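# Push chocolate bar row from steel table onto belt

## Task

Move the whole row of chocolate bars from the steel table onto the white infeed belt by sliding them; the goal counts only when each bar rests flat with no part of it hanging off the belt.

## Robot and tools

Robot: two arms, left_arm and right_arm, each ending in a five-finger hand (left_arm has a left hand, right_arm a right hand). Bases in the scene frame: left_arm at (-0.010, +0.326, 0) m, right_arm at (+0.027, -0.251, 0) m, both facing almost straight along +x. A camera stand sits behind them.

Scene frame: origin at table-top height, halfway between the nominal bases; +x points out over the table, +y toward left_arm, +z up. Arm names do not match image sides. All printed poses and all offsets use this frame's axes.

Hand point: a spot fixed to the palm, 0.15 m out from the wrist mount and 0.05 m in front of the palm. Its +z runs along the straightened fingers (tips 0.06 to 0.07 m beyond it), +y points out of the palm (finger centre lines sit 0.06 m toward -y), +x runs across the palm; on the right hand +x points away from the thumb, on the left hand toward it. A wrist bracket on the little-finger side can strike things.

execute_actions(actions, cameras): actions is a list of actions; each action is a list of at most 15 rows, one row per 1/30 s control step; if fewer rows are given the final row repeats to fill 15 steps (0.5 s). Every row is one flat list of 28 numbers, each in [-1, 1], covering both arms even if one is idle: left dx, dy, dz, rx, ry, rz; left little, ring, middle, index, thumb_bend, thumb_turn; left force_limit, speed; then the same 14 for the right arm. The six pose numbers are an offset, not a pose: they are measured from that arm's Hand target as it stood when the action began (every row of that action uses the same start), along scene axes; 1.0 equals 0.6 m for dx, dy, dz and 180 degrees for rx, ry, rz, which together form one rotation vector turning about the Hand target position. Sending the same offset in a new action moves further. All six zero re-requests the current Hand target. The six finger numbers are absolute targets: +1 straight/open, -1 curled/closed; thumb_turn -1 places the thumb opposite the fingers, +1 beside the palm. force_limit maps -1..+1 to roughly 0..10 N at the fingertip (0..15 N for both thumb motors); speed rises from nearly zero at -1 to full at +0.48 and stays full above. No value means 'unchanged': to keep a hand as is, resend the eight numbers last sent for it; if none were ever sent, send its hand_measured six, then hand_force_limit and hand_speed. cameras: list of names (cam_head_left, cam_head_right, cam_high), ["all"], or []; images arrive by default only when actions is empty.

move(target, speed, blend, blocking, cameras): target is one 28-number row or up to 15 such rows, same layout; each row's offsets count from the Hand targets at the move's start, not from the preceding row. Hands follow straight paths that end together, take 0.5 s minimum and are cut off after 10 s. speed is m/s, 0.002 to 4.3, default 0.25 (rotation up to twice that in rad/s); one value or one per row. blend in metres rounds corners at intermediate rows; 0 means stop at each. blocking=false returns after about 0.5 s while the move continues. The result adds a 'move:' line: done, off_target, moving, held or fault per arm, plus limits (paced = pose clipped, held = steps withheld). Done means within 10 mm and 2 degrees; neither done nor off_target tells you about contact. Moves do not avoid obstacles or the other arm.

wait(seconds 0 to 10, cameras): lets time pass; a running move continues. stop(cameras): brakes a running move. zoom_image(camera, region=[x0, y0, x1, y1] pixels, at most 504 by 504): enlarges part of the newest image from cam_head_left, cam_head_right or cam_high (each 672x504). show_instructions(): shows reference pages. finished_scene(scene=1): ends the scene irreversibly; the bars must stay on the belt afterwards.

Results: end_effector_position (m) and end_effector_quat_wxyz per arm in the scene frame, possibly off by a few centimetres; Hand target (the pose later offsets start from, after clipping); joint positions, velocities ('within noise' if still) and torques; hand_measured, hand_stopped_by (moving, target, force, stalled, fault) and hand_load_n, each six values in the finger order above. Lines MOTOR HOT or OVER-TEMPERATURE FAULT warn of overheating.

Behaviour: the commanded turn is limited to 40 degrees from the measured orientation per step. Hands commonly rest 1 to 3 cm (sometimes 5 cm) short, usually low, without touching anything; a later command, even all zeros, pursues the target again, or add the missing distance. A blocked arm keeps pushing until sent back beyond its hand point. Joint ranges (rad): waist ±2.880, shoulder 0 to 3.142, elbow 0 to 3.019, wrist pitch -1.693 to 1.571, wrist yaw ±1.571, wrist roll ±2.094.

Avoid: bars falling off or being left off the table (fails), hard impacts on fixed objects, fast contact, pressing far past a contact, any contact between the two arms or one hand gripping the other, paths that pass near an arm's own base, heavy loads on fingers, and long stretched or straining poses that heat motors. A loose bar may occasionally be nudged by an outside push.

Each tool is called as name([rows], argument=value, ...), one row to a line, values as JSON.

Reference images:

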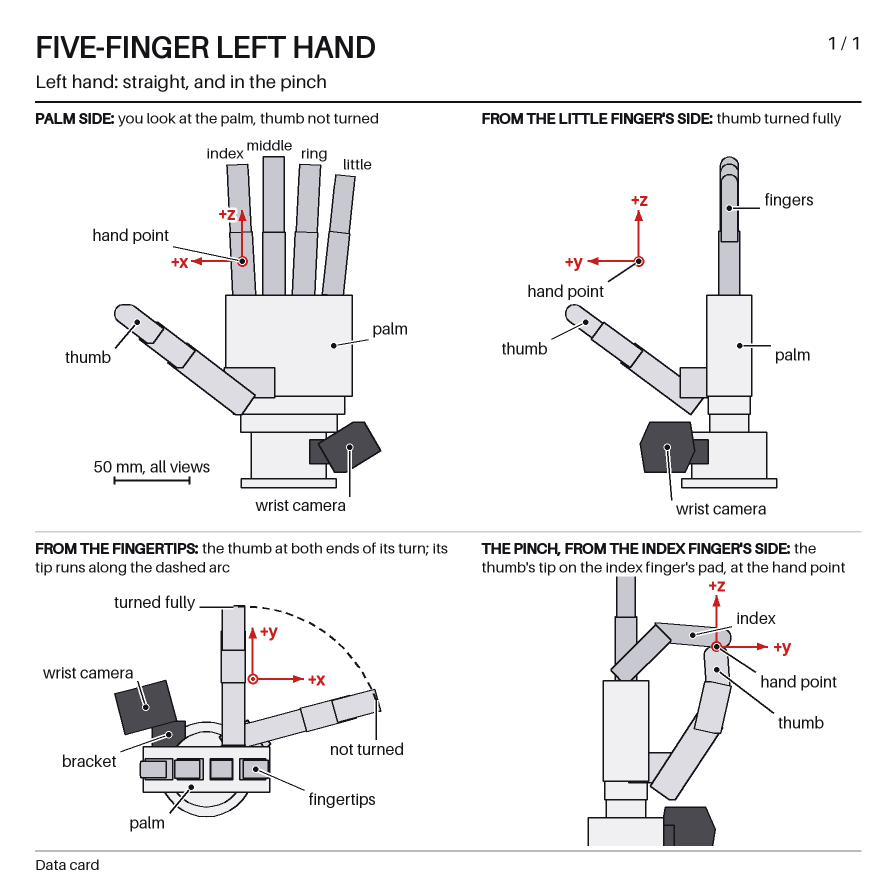

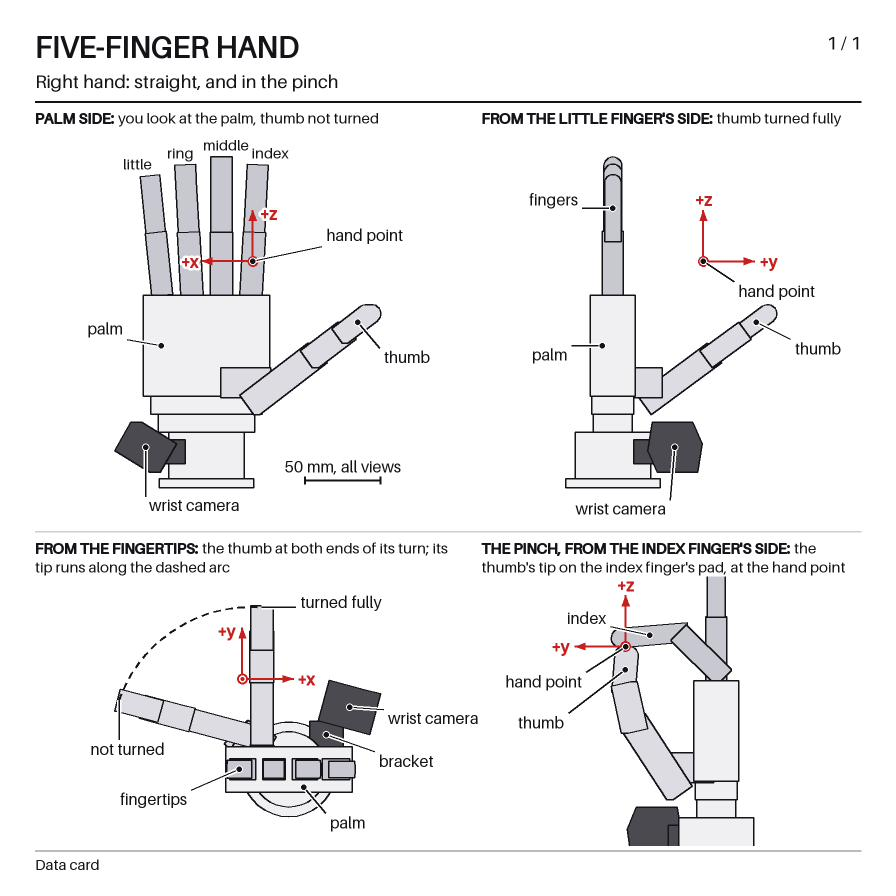

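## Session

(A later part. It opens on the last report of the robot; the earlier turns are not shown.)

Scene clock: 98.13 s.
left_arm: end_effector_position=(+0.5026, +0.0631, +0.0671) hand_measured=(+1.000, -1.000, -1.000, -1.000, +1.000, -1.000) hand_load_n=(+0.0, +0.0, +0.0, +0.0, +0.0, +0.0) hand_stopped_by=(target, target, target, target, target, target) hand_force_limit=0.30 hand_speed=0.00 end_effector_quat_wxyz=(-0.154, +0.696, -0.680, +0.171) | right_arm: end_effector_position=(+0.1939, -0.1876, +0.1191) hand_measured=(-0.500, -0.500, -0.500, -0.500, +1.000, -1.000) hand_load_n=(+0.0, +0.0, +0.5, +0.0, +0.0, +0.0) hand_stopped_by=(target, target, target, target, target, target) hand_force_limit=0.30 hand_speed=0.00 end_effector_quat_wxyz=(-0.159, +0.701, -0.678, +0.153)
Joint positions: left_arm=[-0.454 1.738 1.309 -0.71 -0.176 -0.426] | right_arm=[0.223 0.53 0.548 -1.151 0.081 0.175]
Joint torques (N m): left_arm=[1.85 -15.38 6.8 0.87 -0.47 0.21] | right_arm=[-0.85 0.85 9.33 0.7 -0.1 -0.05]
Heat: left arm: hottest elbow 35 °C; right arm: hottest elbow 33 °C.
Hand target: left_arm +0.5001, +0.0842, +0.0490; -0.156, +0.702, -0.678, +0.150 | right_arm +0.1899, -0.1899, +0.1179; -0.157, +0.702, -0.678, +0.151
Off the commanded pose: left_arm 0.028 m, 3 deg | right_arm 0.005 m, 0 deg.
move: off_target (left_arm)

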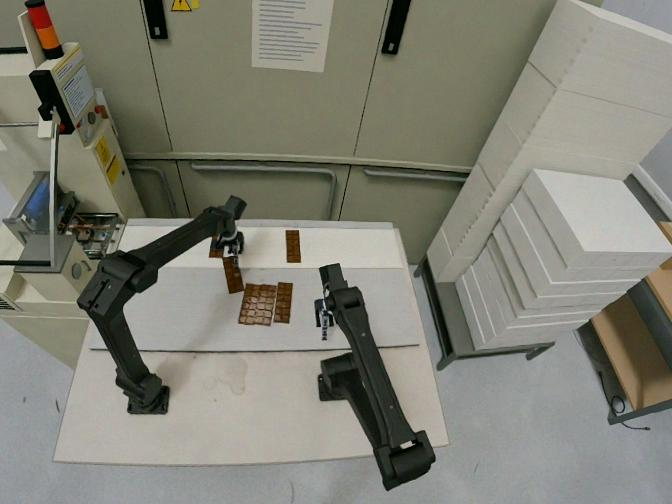

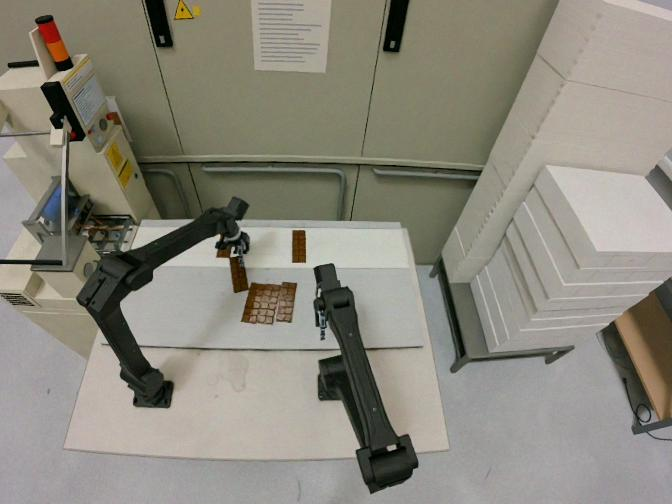

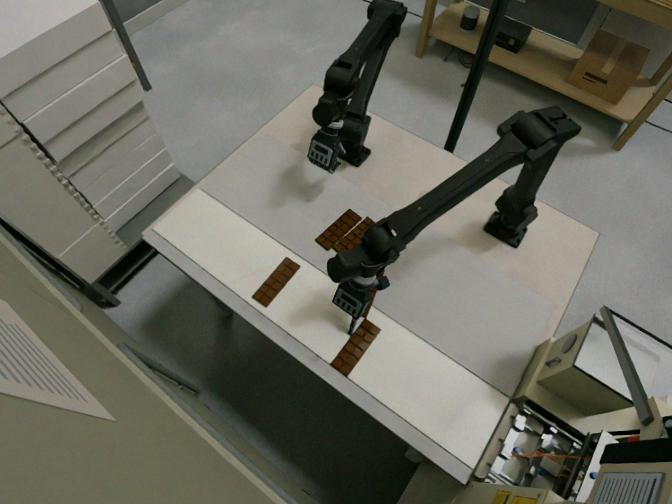

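move([
  [0.035, 0, -0.004, 0, 0, 0, 1, -1, -1, -1, 1, -1, 0.3, 0.0, 0, 0, 0, 0, 0, 0, -0.5, -0.5, -0.5, -0.5, 1, -1, 0.3, 0.0],
  [0.035, 0.05, -0.004, 0, 0, 0, 1, -1, -1, -1, 1, -1, 0.3, 0.0, 0, 0, 0, 0, 0, 0, -0.5, -0.5, -0.5, -0.5, 1, -1, 0.3, 0.0],
], speed=[0.08, 0.08], cameras=["all"])

zoom_image(camera="cam_high", region=[290, 260, 430, 400])

zoom_image(camera="cam_head_left", region=[190, 200, 310, 320])

Scene clock: 100.63 s.
left_arm: end_effector_position=(+0.5204, +0.1030, +0.0668) hand_measured=(+1.000, -1.000, -1.000, -1.000, +1.000, -1.000) hand_load_n=(+0.0, +0.0, +0.0, +0.0, +0.0, +0.0) hand_stopped_by=(target, target, target, target, target, target) hand_force_limit=0.30 hand_speed=0.00 end_effector_quat_wxyz=(-0.158, +0.699, -0.676, +0.168) | right_arm: end_effector_position=(+0.1939, -0.1876, +0.1191) hand_measured=(-0.500, -0.500, -0.500, -0.500, +1.000, -1.000) hand_load_n=(+0.0, +0.0, +0.0, +0.0, +0.0, +0.0) hand_stopped_by=(target, target, target, target, target, target) hand_force_limit=0.30 hand_speed=0.00 end_effector_quat_wxyz=(-0.159, +0.701, -0.678, +0.153)
Joint positions: left_arm=[-0.376 1.739 1.309 -0.7 -0.155 -0.362] | right_arm=[0.223 0.53 0.548 -1.151 0.081 0.175]
Joint torques (N m): left_arm=[1.2 -13.74 8.39 0.95 -0.19 0.21] | right_arm=[-0.85 0.91 9.33 0.72 -0.1 -0.04]
Heat: left arm: hottest elbow 35 °C; right arm: hottest elbow 33 °C.
Hand target: left_arm +0.5210, +0.1141, +0.0467; -0.156, +0.702, -0.678, +0.150 | right_arm +0.1899, -0.1899, +0.1179; -0.157, +0.702, -0.678, +0.151
Off the commanded pose: left_arm 0.023 m, 2 deg | right_arm 0.005 m, 0 deg.
move: off_target (left_arm)

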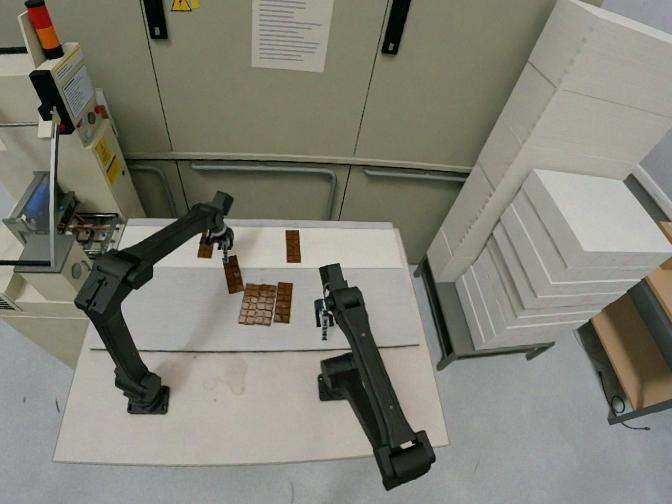

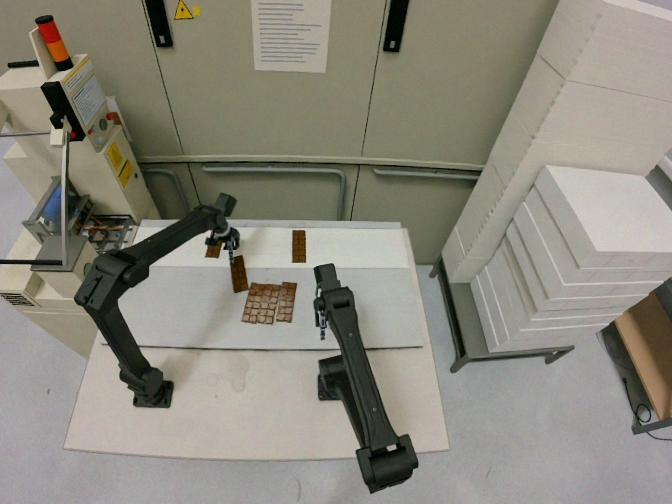

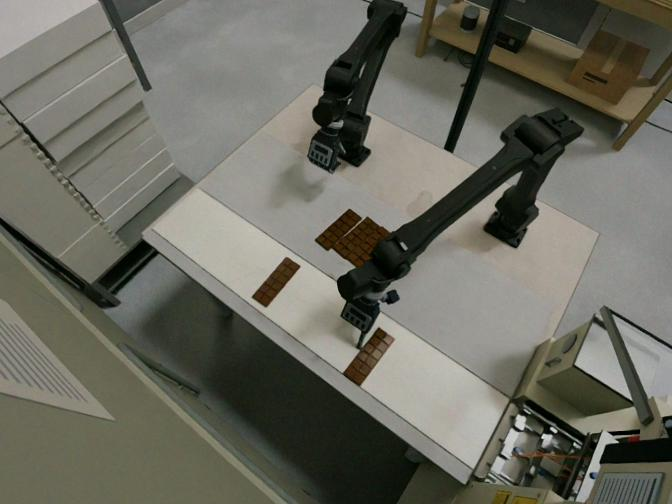

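Scaled by 3.600 from the camera's 672x504 image, which has a finer 960x720 frame.

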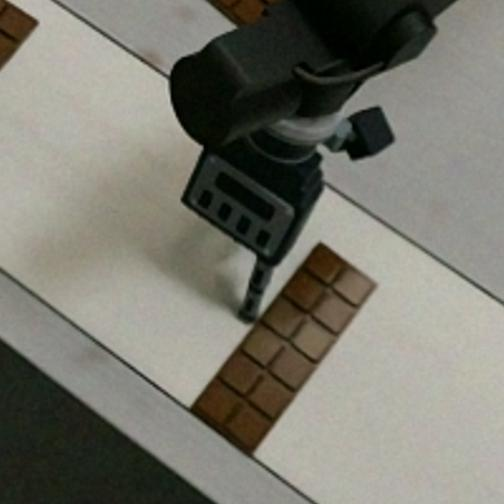

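Scaled by 4.200 from the camera's 672x504 image, which has a finer 960x720 frame.

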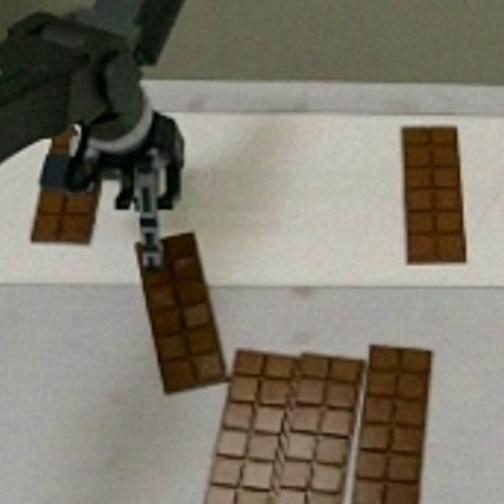

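move([
  [0.0, -0.0333, 0.1088, 0, 0, 0, 1, -1, -1, -1, 1, -1, 0.3, 0.0, 0, 0, 0, 0, 0, 0, -0.5, -0.5, -0.5, -0.5, 1, -1, 0.3, 0.0],
  [0.1317, 0.0932, 0.1305, 0, 0, 0, 1, 1, 1, 1, 1, -1, 0.3, 0.0, 0, 0, 0, 0, 0, 0, -0.5, -0.5, -0.5, -0.5, 1, -1, 0.3, 0.0],
  [0.1317, 0.0932, 0.0388, 0, 0, 0, 1, 1, 1, 1, 1, -1, 0.3, 0.0, 0, 0, 0, 0, 0, 0, -0.5, -0.5, -0.5, -0.5, 1, -1, 0.3, 0.0],
], speed=[0.1, 0.2, 0.08], blend=[0.02, 0, 0], cameras=["all"])

zoom_image(camera="cam_high", region=[300, 280, 440, 420])

zoom_image(camera="cam_head_left", region=[180, 190, 300, 310])

Scene clock: 105.60 s.
left_arm: end_effector_position=(+0.6011, +0.1720, +0.0837) hand_measured=(+1.000, +1.000, +1.000, +1.000, +1.000, -1.000) hand_load_n=(+0.0, +0.0, +0.0, +0.0, +0.0, +0.0) hand_stopped_by=(target, target, target, target, target, target) hand_force_limit=0.30 hand_speed=0.00 end_effector_quat_wxyz=(-0.159, +0.708, -0.671, +0.155) | right_arm: end_effector_position=(+0.1939, -0.1876, +0.1191) hand_measured=(-0.500, -0.500, -0.500, -0.500, +1.000, -1.000) hand_load_n=(+0.0, +0.0, +0.0, +0.0, +0.0, +0.0) hand_stopped_by=(target, target, target, target, target, target) hand_force_limit=0.30 hand_speed=0.00 end_effector_quat_wxyz=(-0.159, +0.701, -0.678, +0.153)
Joint positions: left_arm=[-0.222 1.873 1.553 -0.817 -0.106 -0.239] | right_arm=[0.223 0.53 0.548 -1.151 0.081 0.175]
Joint torques (N m): left_arm=[-0.44 -17.73 8.32 1.39 0.06 0.22] | right_arm=[-0.79 0.91 9.33 0.7 -0.1 -0.05]
Heat: left arm: hottest elbow 35 °C; right arm: hottest elbow 33 °C.
Hand target: left_arm +0.6001, +0.1702, +0.0698; -0.156, +0.702, -0.678, +0.150 | right_arm +0.1899, -0.1899, +0.1179; -0.157, +0.702, -0.678, +0.151
Off the commanded pose: left_arm 0.014 m, 1 deg | right_arm 0.005 m, 0 deg.
move: off_target (left_arm); target 2's new numbers were sent with left_arm's hand 0.022 m and 2 deg from that target

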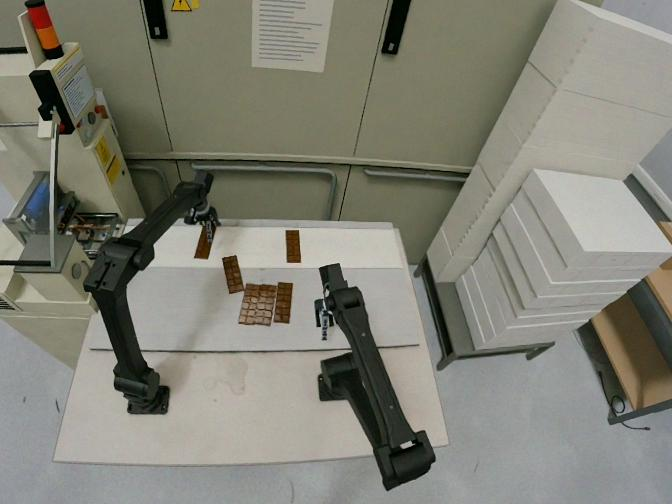

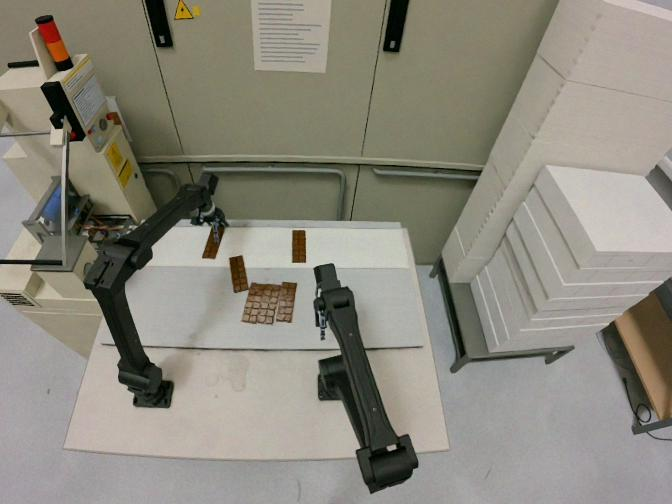

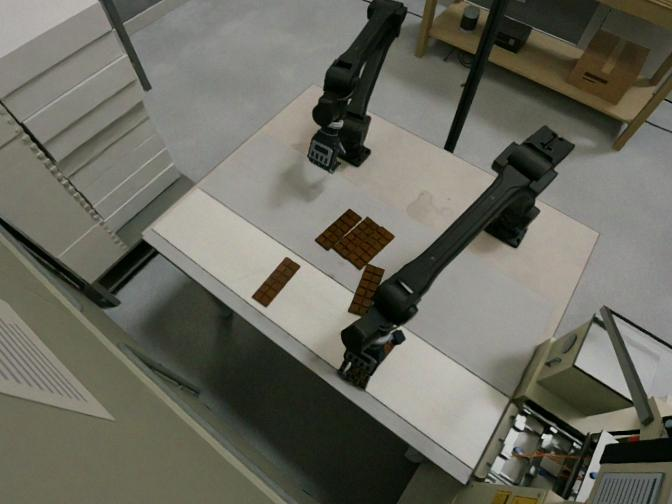

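Scaled by 3.600 from the camera's 672x504 image, which has a finer 960x720 frame.

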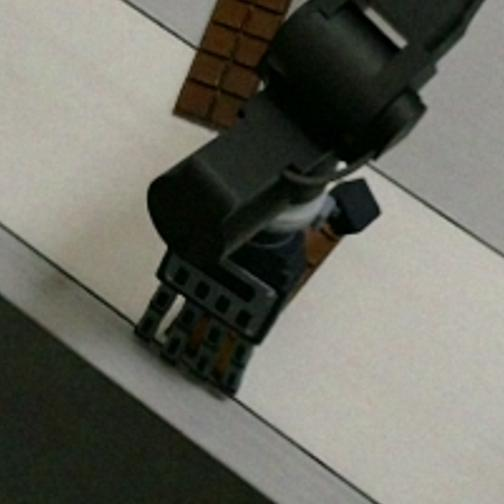

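Scaled by 4.200 from the camera's 672x504 image, which has a finer 960x720 frame.

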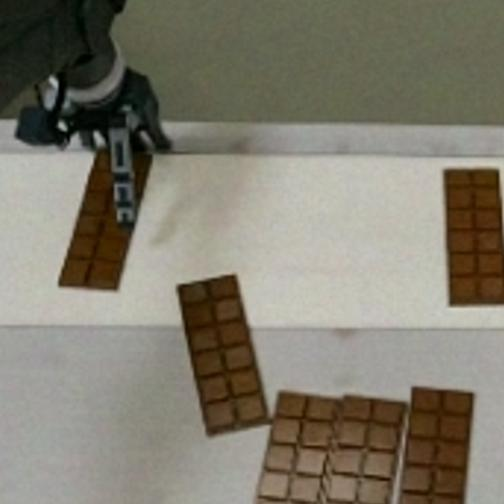

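move([
  [0.01, 0.0, 0.067, 0, 0, 0, 1, 1, 1, 1, 1, -1, 0.3, 0.0, 0, 0, 0, 0, 0, 0, -0.5, -0.5, -0.5, -0.5, 1, -1, 0.3, 0.0],
  [0.055, 0.0, 0.06, 0, 0, 0, 1, 1, 1, 1, 1, -1, 0.3, 0.0, 0, 0, 0, 0, 0, 0, -0.5, -0.5, -0.5, -0.5, 1, -1, 0.3, 0.0],
  [0.055, 0.0, -0.0163, 0, 0, 0, 1, 1, 1, 1, 1, -1, 0.3, 0.0, 0, 0, 0, 0, 0, 0, -0.5, -0.5, -0.5, -0.5, 1, -1, 0.3, 0.0],
], speed=[0.1, 0.1, 0.08], blend=[0.01, 0.0, 0], cameras=["all"])

zoom_image(camera="cam_high", region=[300, 280, 440, 420])

zoom_image(camera="cam_head_left", region=[180, 190, 300, 310])

Scene clock: 109.10 s.
left_arm: end_effector_position=(+0.6336, +0.1647, +0.0834) hand_measured=(+1.000, +1.000, +1.000, +1.000, +1.000, -1.000) hand_load_n=(+0.0, +0.0, +0.0, +0.0, +0.0, +0.0) hand_stopped_by=(target, target, target, target, target, target) hand_force_limit=0.30 hand_speed=0.00 end_effector_quat_wxyz=(-0.162, +0.703, -0.673, +0.162) | right_arm: end_effector_position=(+0.1939, -0.1876, +0.1191) hand_measured=(-0.500, -0.500, -0.500, -0.500, +1.000, -1.000) hand_load_n=(+0.0, +0.0, +0.0, +0.0, +0.0, +0.0) hand_stopped_by=(target, target, target, target, target, target) hand_force_limit=0.30 hand_speed=0.00 end_effector_quat_wxyz=(-0.159, +0.701, -0.678, +0.153)
Joint positions: left_arm=[-0.222 1.948 1.664 -0.835 -0.102 -0.229] | right_arm=[0.223 0.53 0.548 -1.151 0.081 0.175]
Joint torques (N m): left_arm=[0.26 -17.61 8.54 1.33 0.06 0.23] | right_arm=[-0.85 0.85 9.32 0.73 -0.1 -0.04]
Heat: left arm: hottest elbow 35 °C; right arm: hottest elbow 33 °C.
Hand target: left_arm +0.6331, +0.1702, +0.0602; -0.156, +0.702, -0.678, +0.150 | right_arm +0.1899, -0.1899, +0.1179; -0.157, +0.702, -0.678, +0.151
Off the commanded pose: left_arm 0.024 m, 2 deg | right_arm 0.005 m, 0 deg.
move: off_target (left_arm)

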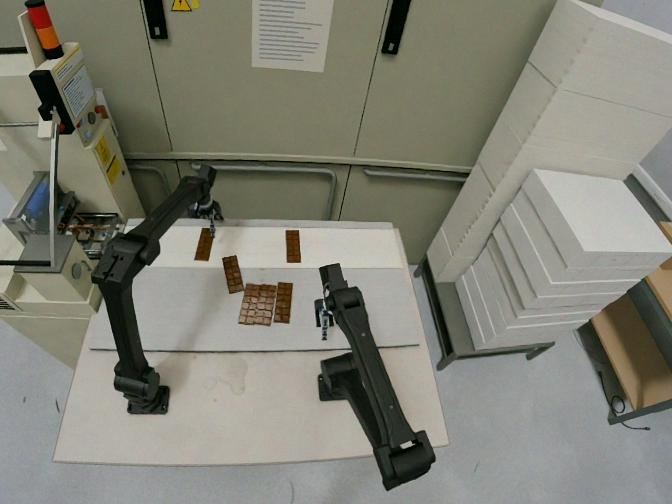

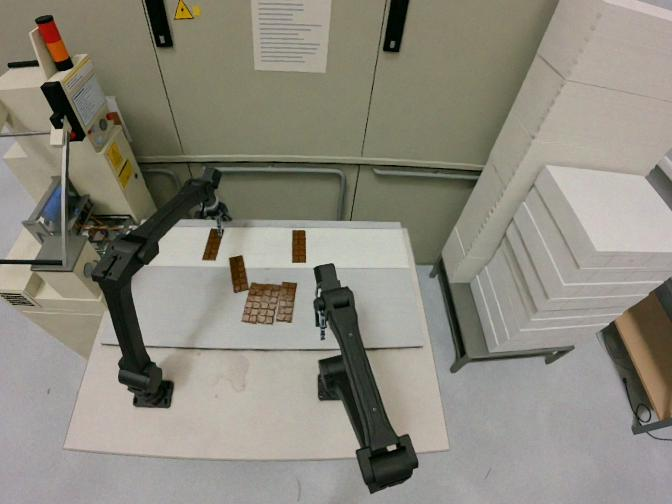

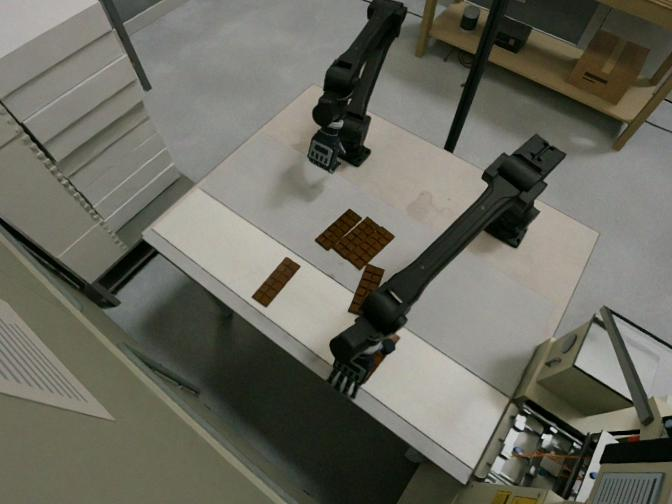

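Scaled by 3.600 from the camera's 672x504 image, which has a finer 960x720 frame.

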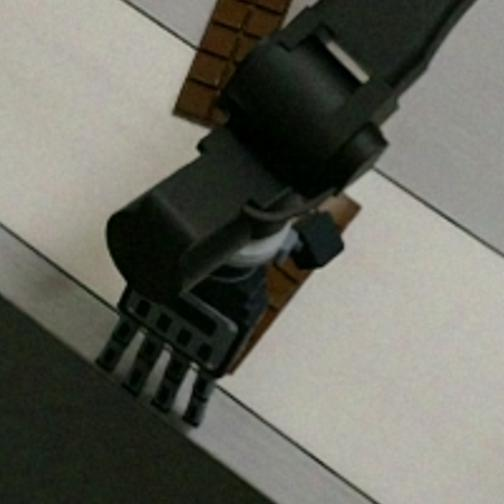

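Scaled by 4.200 from the camera's 672x504 image, which has a finer 960x720 frame.

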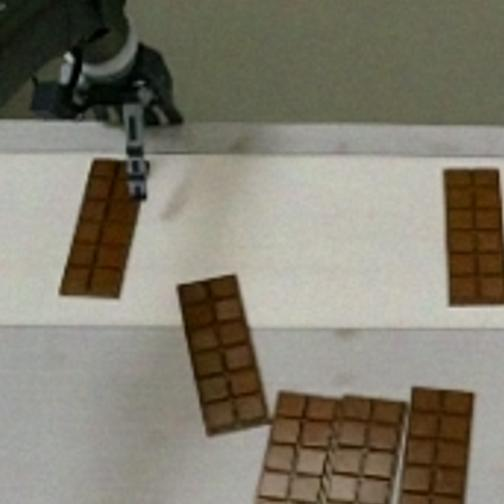

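move([
  [-0.0218, -0.0033, 0.1333, 0, 0, 0, 1, 1, 1, 1, 1, -1, 0.3, 0.0, 0, 0, 0, 0, 0, 0, -0.5, -0.5, -0.5, -0.5, 1, -1, 0.3, 0.0],
  [-0.3885, -0.0837, 0.0997, 0, 0, 0, -0.5, -0.5, -0.5, -0.5, 1, -1, 0.3, 0.0, 0.3502, 0.1498, 0.0118, 0, 0, 0, 1, -1, -1, -1, 1, -1, 0.3, 0.0],
  [-0.5802, -0.1587, 0.0497, 0, 0, 0, -0.5, -0.5, -0.5, -0.5, 1, -1, 0.3, 0.0, 0.5168, 0.2798, -0.0132, 0, 0, 0, 1, -1, -1, -1, 1, -1, 0.3, 0.0],
], speed=[0.1, 0.25, 0.2], blend=[0.02, 0.0, 0], cameras=["all"])

zoom_image(camera="cam_high", region=[230, 220, 430, 400])

zoom_image(camera="cam_head_left", region=[180, 190, 320, 330])

Scene clock: 117.63 s.
left_arm: end_effector_position=(+0.2878, +0.0783, +0.0900) hand_measured=(-0.500, -0.500, -0.500, -0.500, +1.000, -1.000) hand_load_n=(+0.0, +0.0, +0.0, +0.0, +0.0, +0.0) hand_stopped_by=(target, target, target, target, target, target) hand_force_limit=0.30 hand_speed=0.00 end_effector_quat_wxyz=(-0.156, +0.701, -0.681, +0.143) | right_arm: end_effector_position=(+0.4729, -0.0369, +0.0909) hand_measured=(+1.000, -1.000, -1.000, -1.000, +1.000, -1.000) hand_load_n=(+0.0, +0.0, +0.0, +0.0, +0.0, +0.0) hand_stopped_by=(target, target, target, target, target, target) hand_force_limit=0.30 hand_speed=0.00 end_effector_quat_wxyz=(-0.131, +0.709, -0.679, +0.140)
Joint positions: left_arm=[-0.693 1.27 0.867 -0.842 -0.282 -0.663] | right_arm=[0.408 1.573 1.182 -0.826 0.155 0.341]
Joint torques (N m): left_arm=[-1.03 -9.52 7.98 1.03 -0.28 -0.06] | right_arm=[0.5 -9.17 14.43 1.39 0.22 0.11]
Heat: left arm: hottest elbow 35 °C; right arm: hottest elbow 34 °C.
Hand target: left_arm +0.2850, +0.0749, +0.0900; -0.156, +0.702, -0.678, +0.150 | right_arm +0.5000, -0.0220, +0.1101; -0.157, +0.702, -0.678, +0.151
Off the commanded pose: left_arm 0.004 m, 1 deg | right_arm 0.036 m, 3 deg.
move: off_target (right_arm); target 2's new numbers were sent with right_arm's hand 0.040 m and 4 deg from that target

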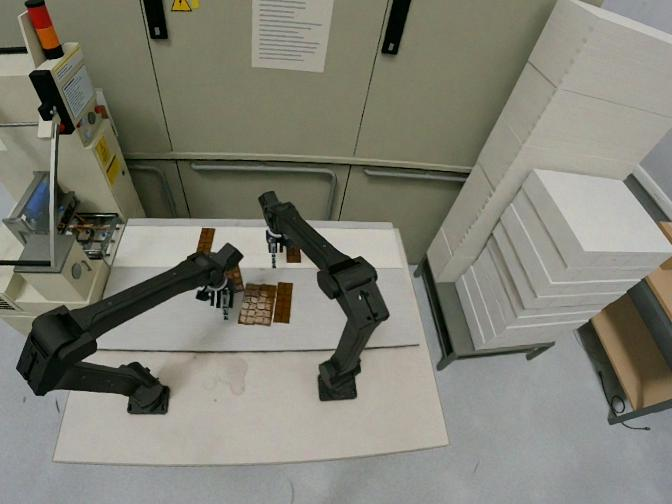

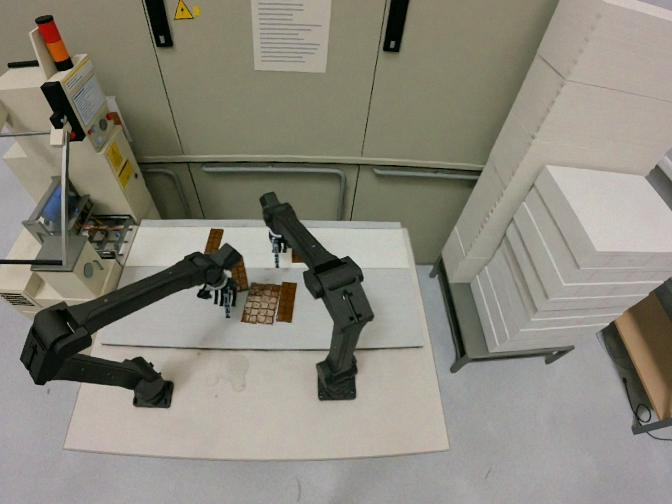

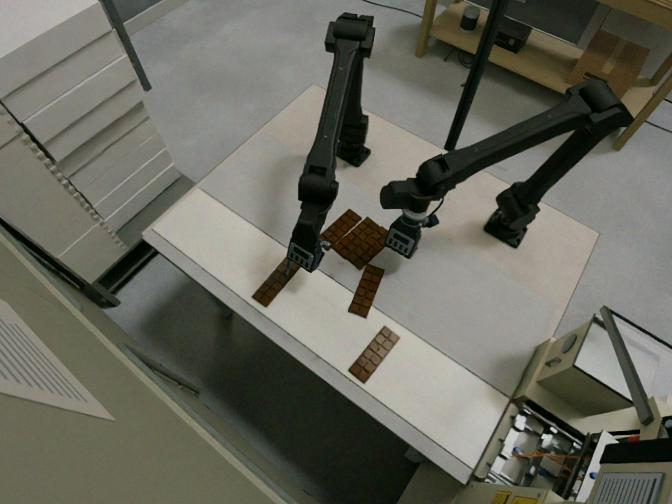

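Scaled by 2.520 from the camera's 672x504 image, which has a finer 960x720 frame.

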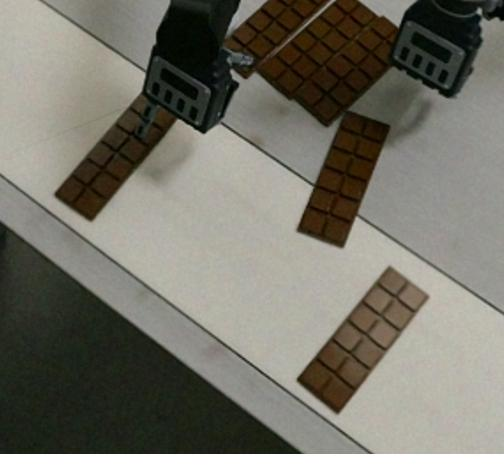

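Scaled by 3.600 from the camera's 672x504 image, which has a finer 960x720 frame.

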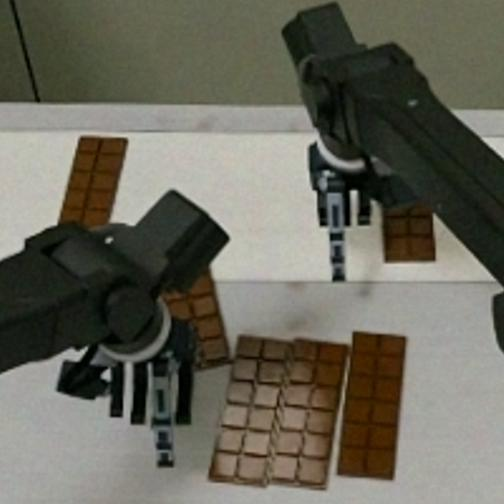

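move(target=[0, 0, -0.0967, 0, 0, 0, -0.5, -0.5, -0.5, -0.5, 1, -1, 0.3, 0.0, 0.0367, 0.0, -0.0917, 0, 0, 0, 1, -1, -1, -1, 1, -1, 0.3, 0.0], speed=0.1, cameras=["all"])

zoom_image(camera="cam_high", region=[230, 210, 370, 330])

zoom_image(camera="cam_head_left", region=[190, 200, 330, 330])

Scene clock: 119.50 s.
left_arm: end_effector_position=(+0.2873, +0.0787, +0.0376) hand_measured=(-0.500, -0.500, -0.500, -0.500, +1.000, -1.000) hand_load_n=(+0.0, +0.0, +0.0, +0.0, +0.0, +0.0) hand_stopped_by=(target, target, target, target, target, target) hand_force_limit=0.30 hand_speed=0.00 end_effector_quat_wxyz=(-0.157, +0.701, -0.679, +0.149) | right_arm: end_effector_position=(+0.5019, -0.0271, +0.0588) hand_measured=(+1.000, -1.000, -1.000, -1.000, +1.000, -1.000) hand_load_n=(+0.0, +0.0, +0.0, +0.5, +0.0, +0.0) hand_stopped_by=(target, target, target, target, target, target) hand_force_limit=0.30 hand_speed=0.00 end_effector_quat_wxyz=(-0.151, +0.704, -0.678, +0.150)
Joint positions: left_arm=[-0.693 1.336 0.768 -0.666 -0.282 -0.664] | right_arm=[0.404 1.654 1.183 -0.699 0.158 0.338]
Joint torques (N m): left_arm=[-0.97 -8.18 7.51 1.24 -0.28 -0.06] | right_arm=[-0.73 -8 12.36 1.65 -0.13 -0.01]
Heat: left arm: hottest elbow 35 °C; right arm: hottest elbow 34 °C.
Hand target: left_arm +0.2850, +0.0750, +0.0319; -0.156, +0.702, -0.678, +0.150 | right_arm +0.5220, -0.0221, +0.0549; -0.157, +0.702, -0.678, +0.151
Off the commanded pose: left_arm 0.007 m, 0 deg | right_arm 0.021 m, 1 deg.
move: off_target (right_arm)

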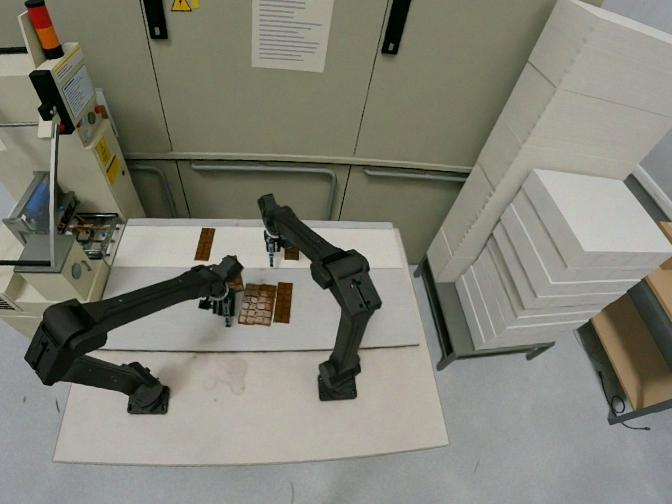

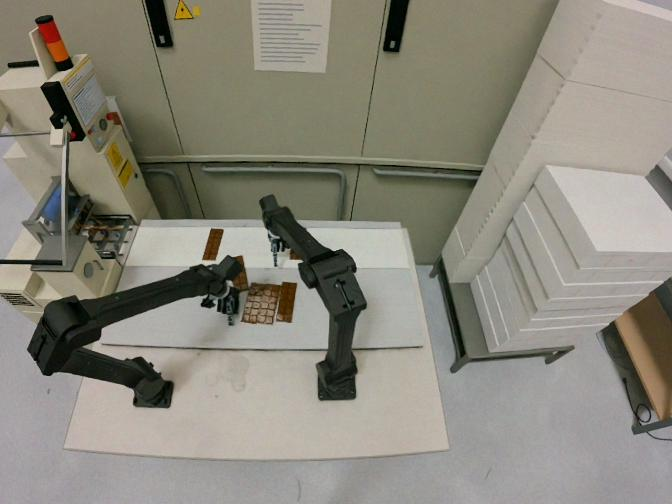

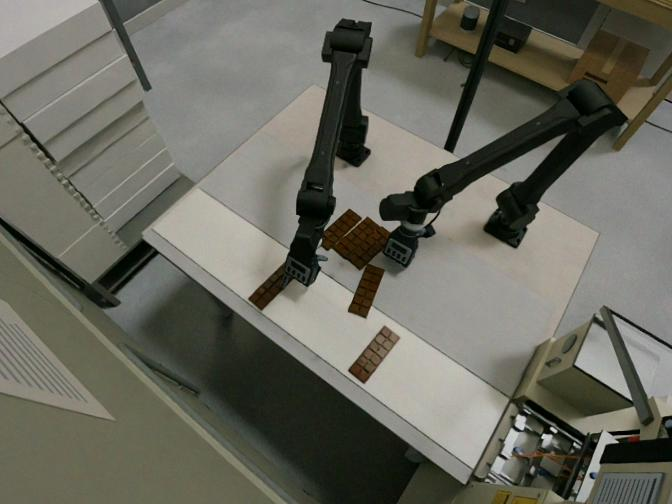

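Scaled by 3.600 from the camera's 672x504 image, which has a finer 960x720 frame.

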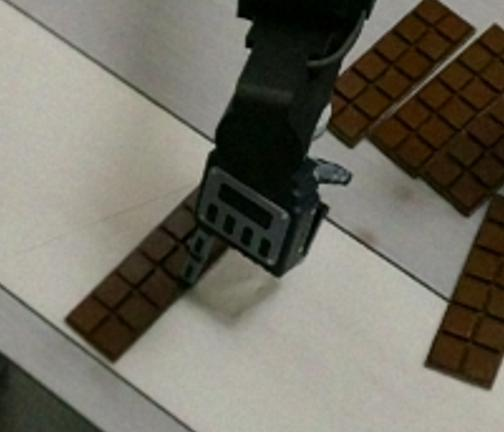

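Scaled by 3.600 from the camera's 672x504 image, which has a finer 960x720 frame.

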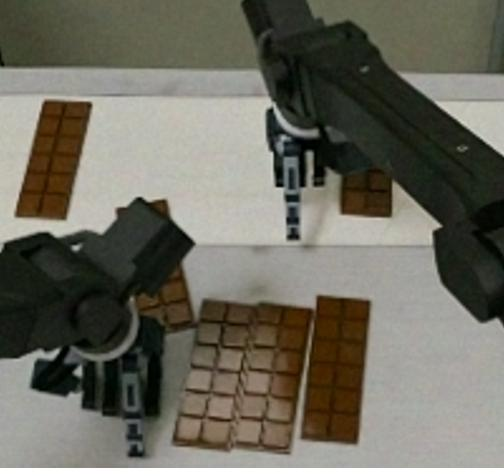

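move(target=[0, 0, 0, 0, 0, 0, -0.5, -0.5, -0.5, -0.5, 1, -1, 0.3, 0.0, 0, 0.0, -0.02, 0, 0, 0, 1, -1, -1, -1, 1, -1, 0.3, 0.0], speed=0.06, cameras=["all"])

zoom_image(camera="cam_high", region=[230, 240, 330, 330])

Scene clock: 120.53 s.
left_arm: end_effector_position=(+0.2874, +0.0787, +0.0377) hand_measured=(-0.500, -0.500, -0.500, -0.500, +1.000, -1.000) hand_load_n=(+0.0, +0.0, +0.0, +0.0, +0.0, -0.5) hand_stopped_by=(target, target, target, target, target, target) hand_force_limit=0.30 hand_speed=0.00 end_effector_quat_wxyz=(-0.157, +0.701, -0.679, +0.149) | right_arm: end_effector_position=(+0.5070, -0.0250, +0.0577) hand_measured=(+1.000, -1.000, -1.000, -1.000, +1.000, -1.000) hand_load_n=(+0.0, +0.0, +0.0, +0.0, +0.0, +0.0) hand_stopped_by=(target, target, target, target, target, target) hand_force_limit=0.30 hand_speed=0.00 end_effector_quat_wxyz=(-0.158, +0.702, -0.677, +0.154)
Joint positions: left_arm=[-0.693 1.336 0.768 -0.665 -0.282 -0.664] | right_arm=[0.404 1.659 1.183 -0.677 0.159 0.337]
Joint torques (N m): left_arm=[-0.97 -8.23 7.51 1.2 -0.29 -0.06] | right_arm=[-0.73 -7.41 11.07 2.03 -0.16 0]
Heat: left arm: hottest elbow 35 °C; right arm: hottest elbow 34 °C.
Hand target: left_arm +0.2850, +0.0750, +0.0319; -0.156, +0.702, -0.678, +0.150 | right_arm +0.5220, -0.0219, +0.0430; -0.157, +0.702, -0.678, +0.151
Off the commanded pose: left_arm 0.007 m, 0 deg | right_arm 0.021 m, 0 deg.
move: off_target (right_arm)

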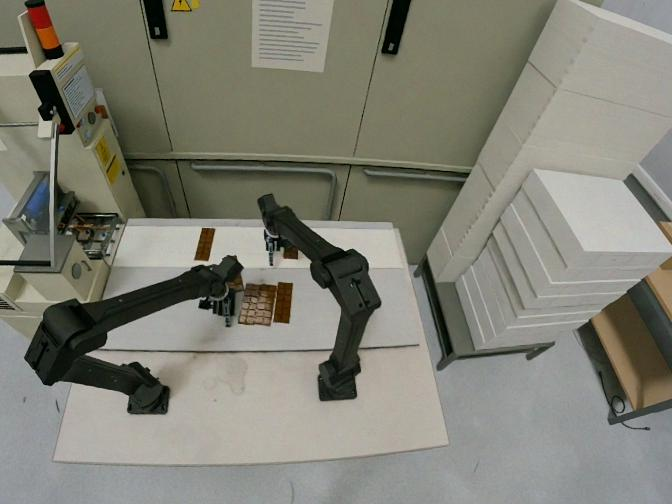

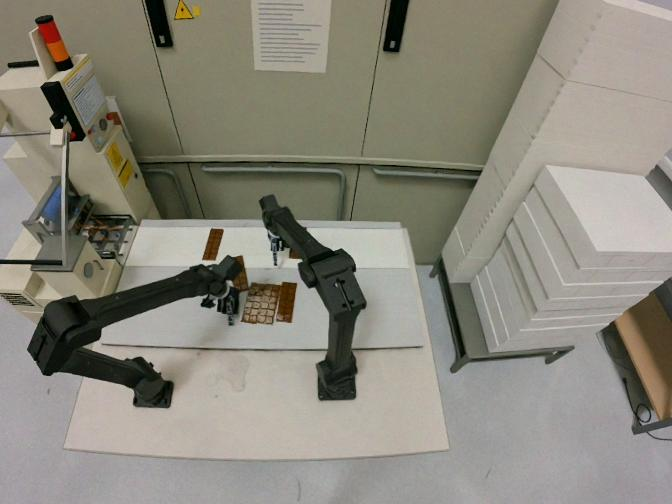

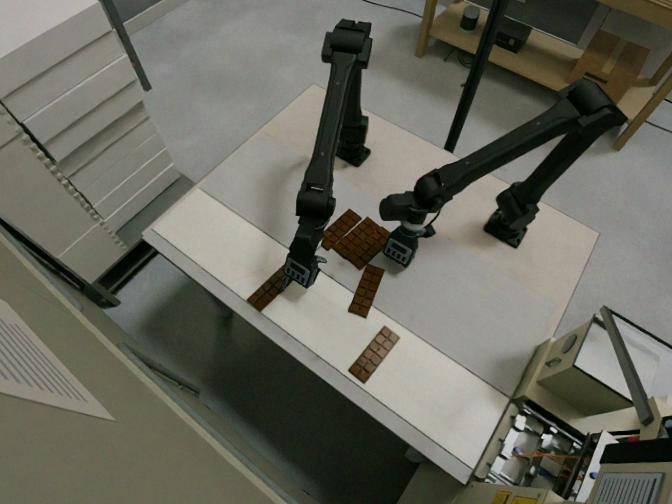

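Scaled by 5.040 from the camera's 672x504 image, which has a finer 960x720 frame.

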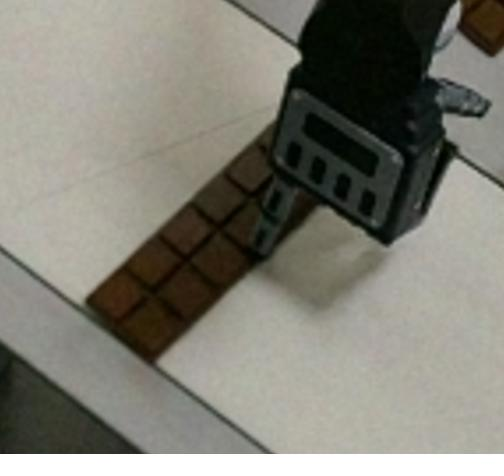

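move([
  [0, 0, 0, 0, 0, 0, -0.5, -0.5, -0.5, -0.5, 1, -1, 0.3, 0.0, -0.025, -0.0, 0.12, 0, 0, 0, 1, -1, -1, -1, 1, -1, 0.3, 0.0],
  [0, 0, 0, 0, 0, 0, -0.5, -0.5, -0.5, -0.5, 1, -1, 0.3, 0.0, -0.0167, -0.1635, 0.12, 0, 0, 0, -1, -1, 1, -1, 1, -1, 0.3, 0.0],
  [0, 0, 0, 0, 0, 0, -0.5, -0.5, -0.5, -0.5, 1, -1, 0.3, 0.0, -0.0167, -0.1635, 0.05, 0, 0, 0, -1, -1, 1, -1, 1, -1, 0.3, 0.0],
], speed=[0.1, 0.15, 0.1], blend=[0.02, 0, 0], cameras=["all"])

zoom_image(camera="cam_high", region=[220, 220, 340, 340])

zoom_image(camera="cam_head_left", region=[240, 200, 360, 300])

Scene clock: 126.13 s.
left_arm: end_effector_position=(+0.2874, +0.0787, +0.0377) hand_measured=(-0.500, -0.500, -0.500, -0.500, +1.000, -1.000) hand_load_n=(+0.0, +0.0, +0.0, +0.0, +0.0, +0.0) hand_stopped_by=(target, target, target, target, target, target) hand_force_limit=0.30 hand_speed=0.00 end_effector_quat_wxyz=(-0.157, +0.701, -0.679, +0.149) | right_arm: end_effector_position=(+0.5112, -0.1184, +0.0830) hand_measured=(-1.000, -1.000, +1.000, -1.000, +1.000, -1.000) hand_load_n=(+0.0, +0.0, +0.0, +0.0, +0.0, +0.0) hand_stopped_by=(target, target, target, target, target, target) hand_force_limit=0.30 hand_speed=0.00 end_effector_quat_wxyz=(-0.159, +0.700, -0.679, +0.153)
Joint positions: left_arm=[-0.693 1.336 0.768 -0.665 -0.282 -0.664] | right_arm=[0.215 1.567 1.139 -0.705 0.079 0.17]
Joint torques (N m): left_arm=[-0.91 -8.18 7.51 1.22 -0.28 -0.05] | right_arm=[-0.38 -9.17 8.25 1.96 -0.1 -0.04]
Heat: left arm: hottest elbow 35 °C; right arm: hottest elbow 34 °C.
Hand target: left_arm +0.2850, +0.0750, +0.0319; -0.156, +0.702, -0.678, +0.150 | right_arm +0.5119, -0.1199, +0.0731; -0.157, +0.702, -0.678, +0.151
Off the commanded pose: left_arm 0.007 m, 0 deg | right_arm 0.010 m, 0 deg.
move: done; target 2's new numbers were sent with right_arm's hand 0.013 m and 2 deg from that target

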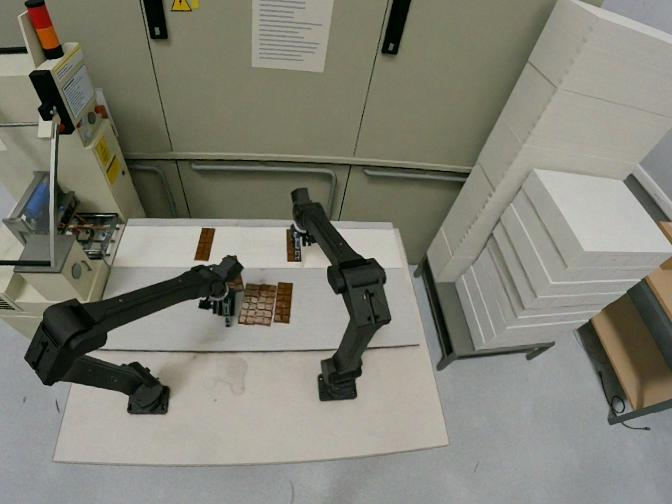

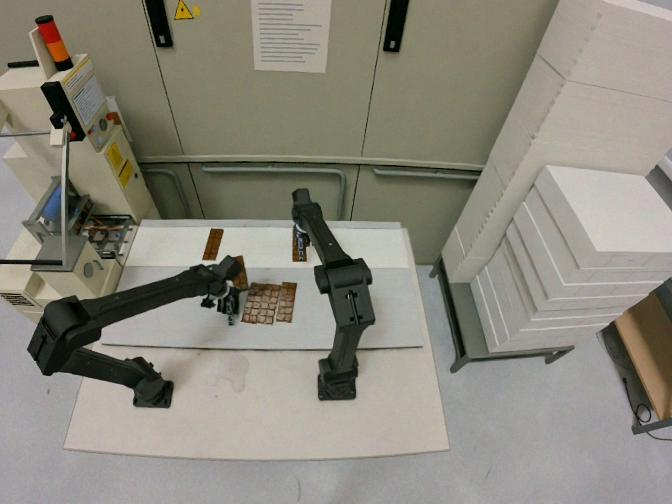

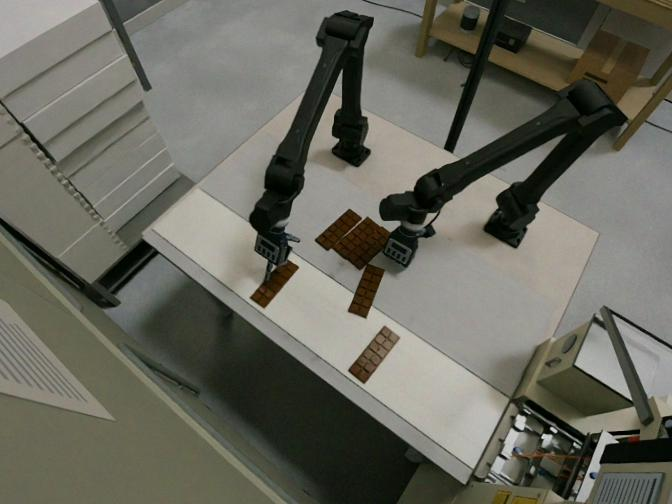

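Scaled by 4.200 from the camera's 672x504 image, which has a finer 960x720 frame.

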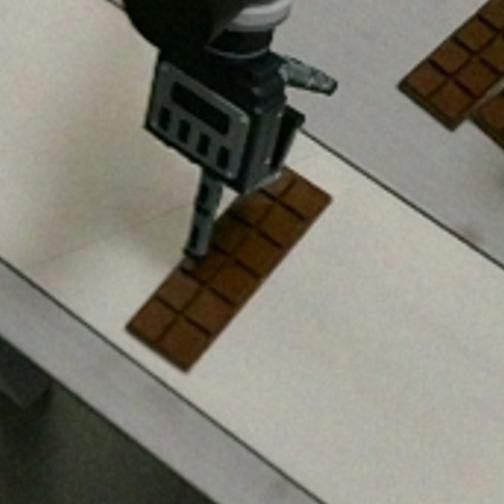

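Scaled by 4.200 from the camera's 672x504 image, which has a finer 960x720 frame.

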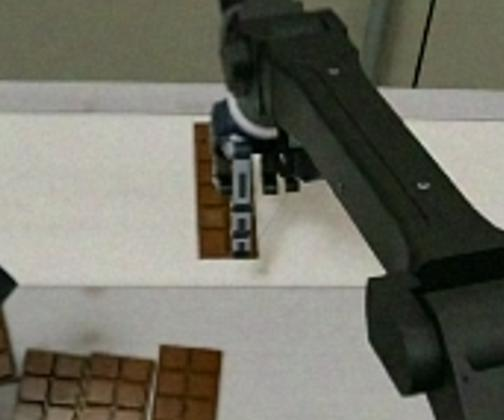

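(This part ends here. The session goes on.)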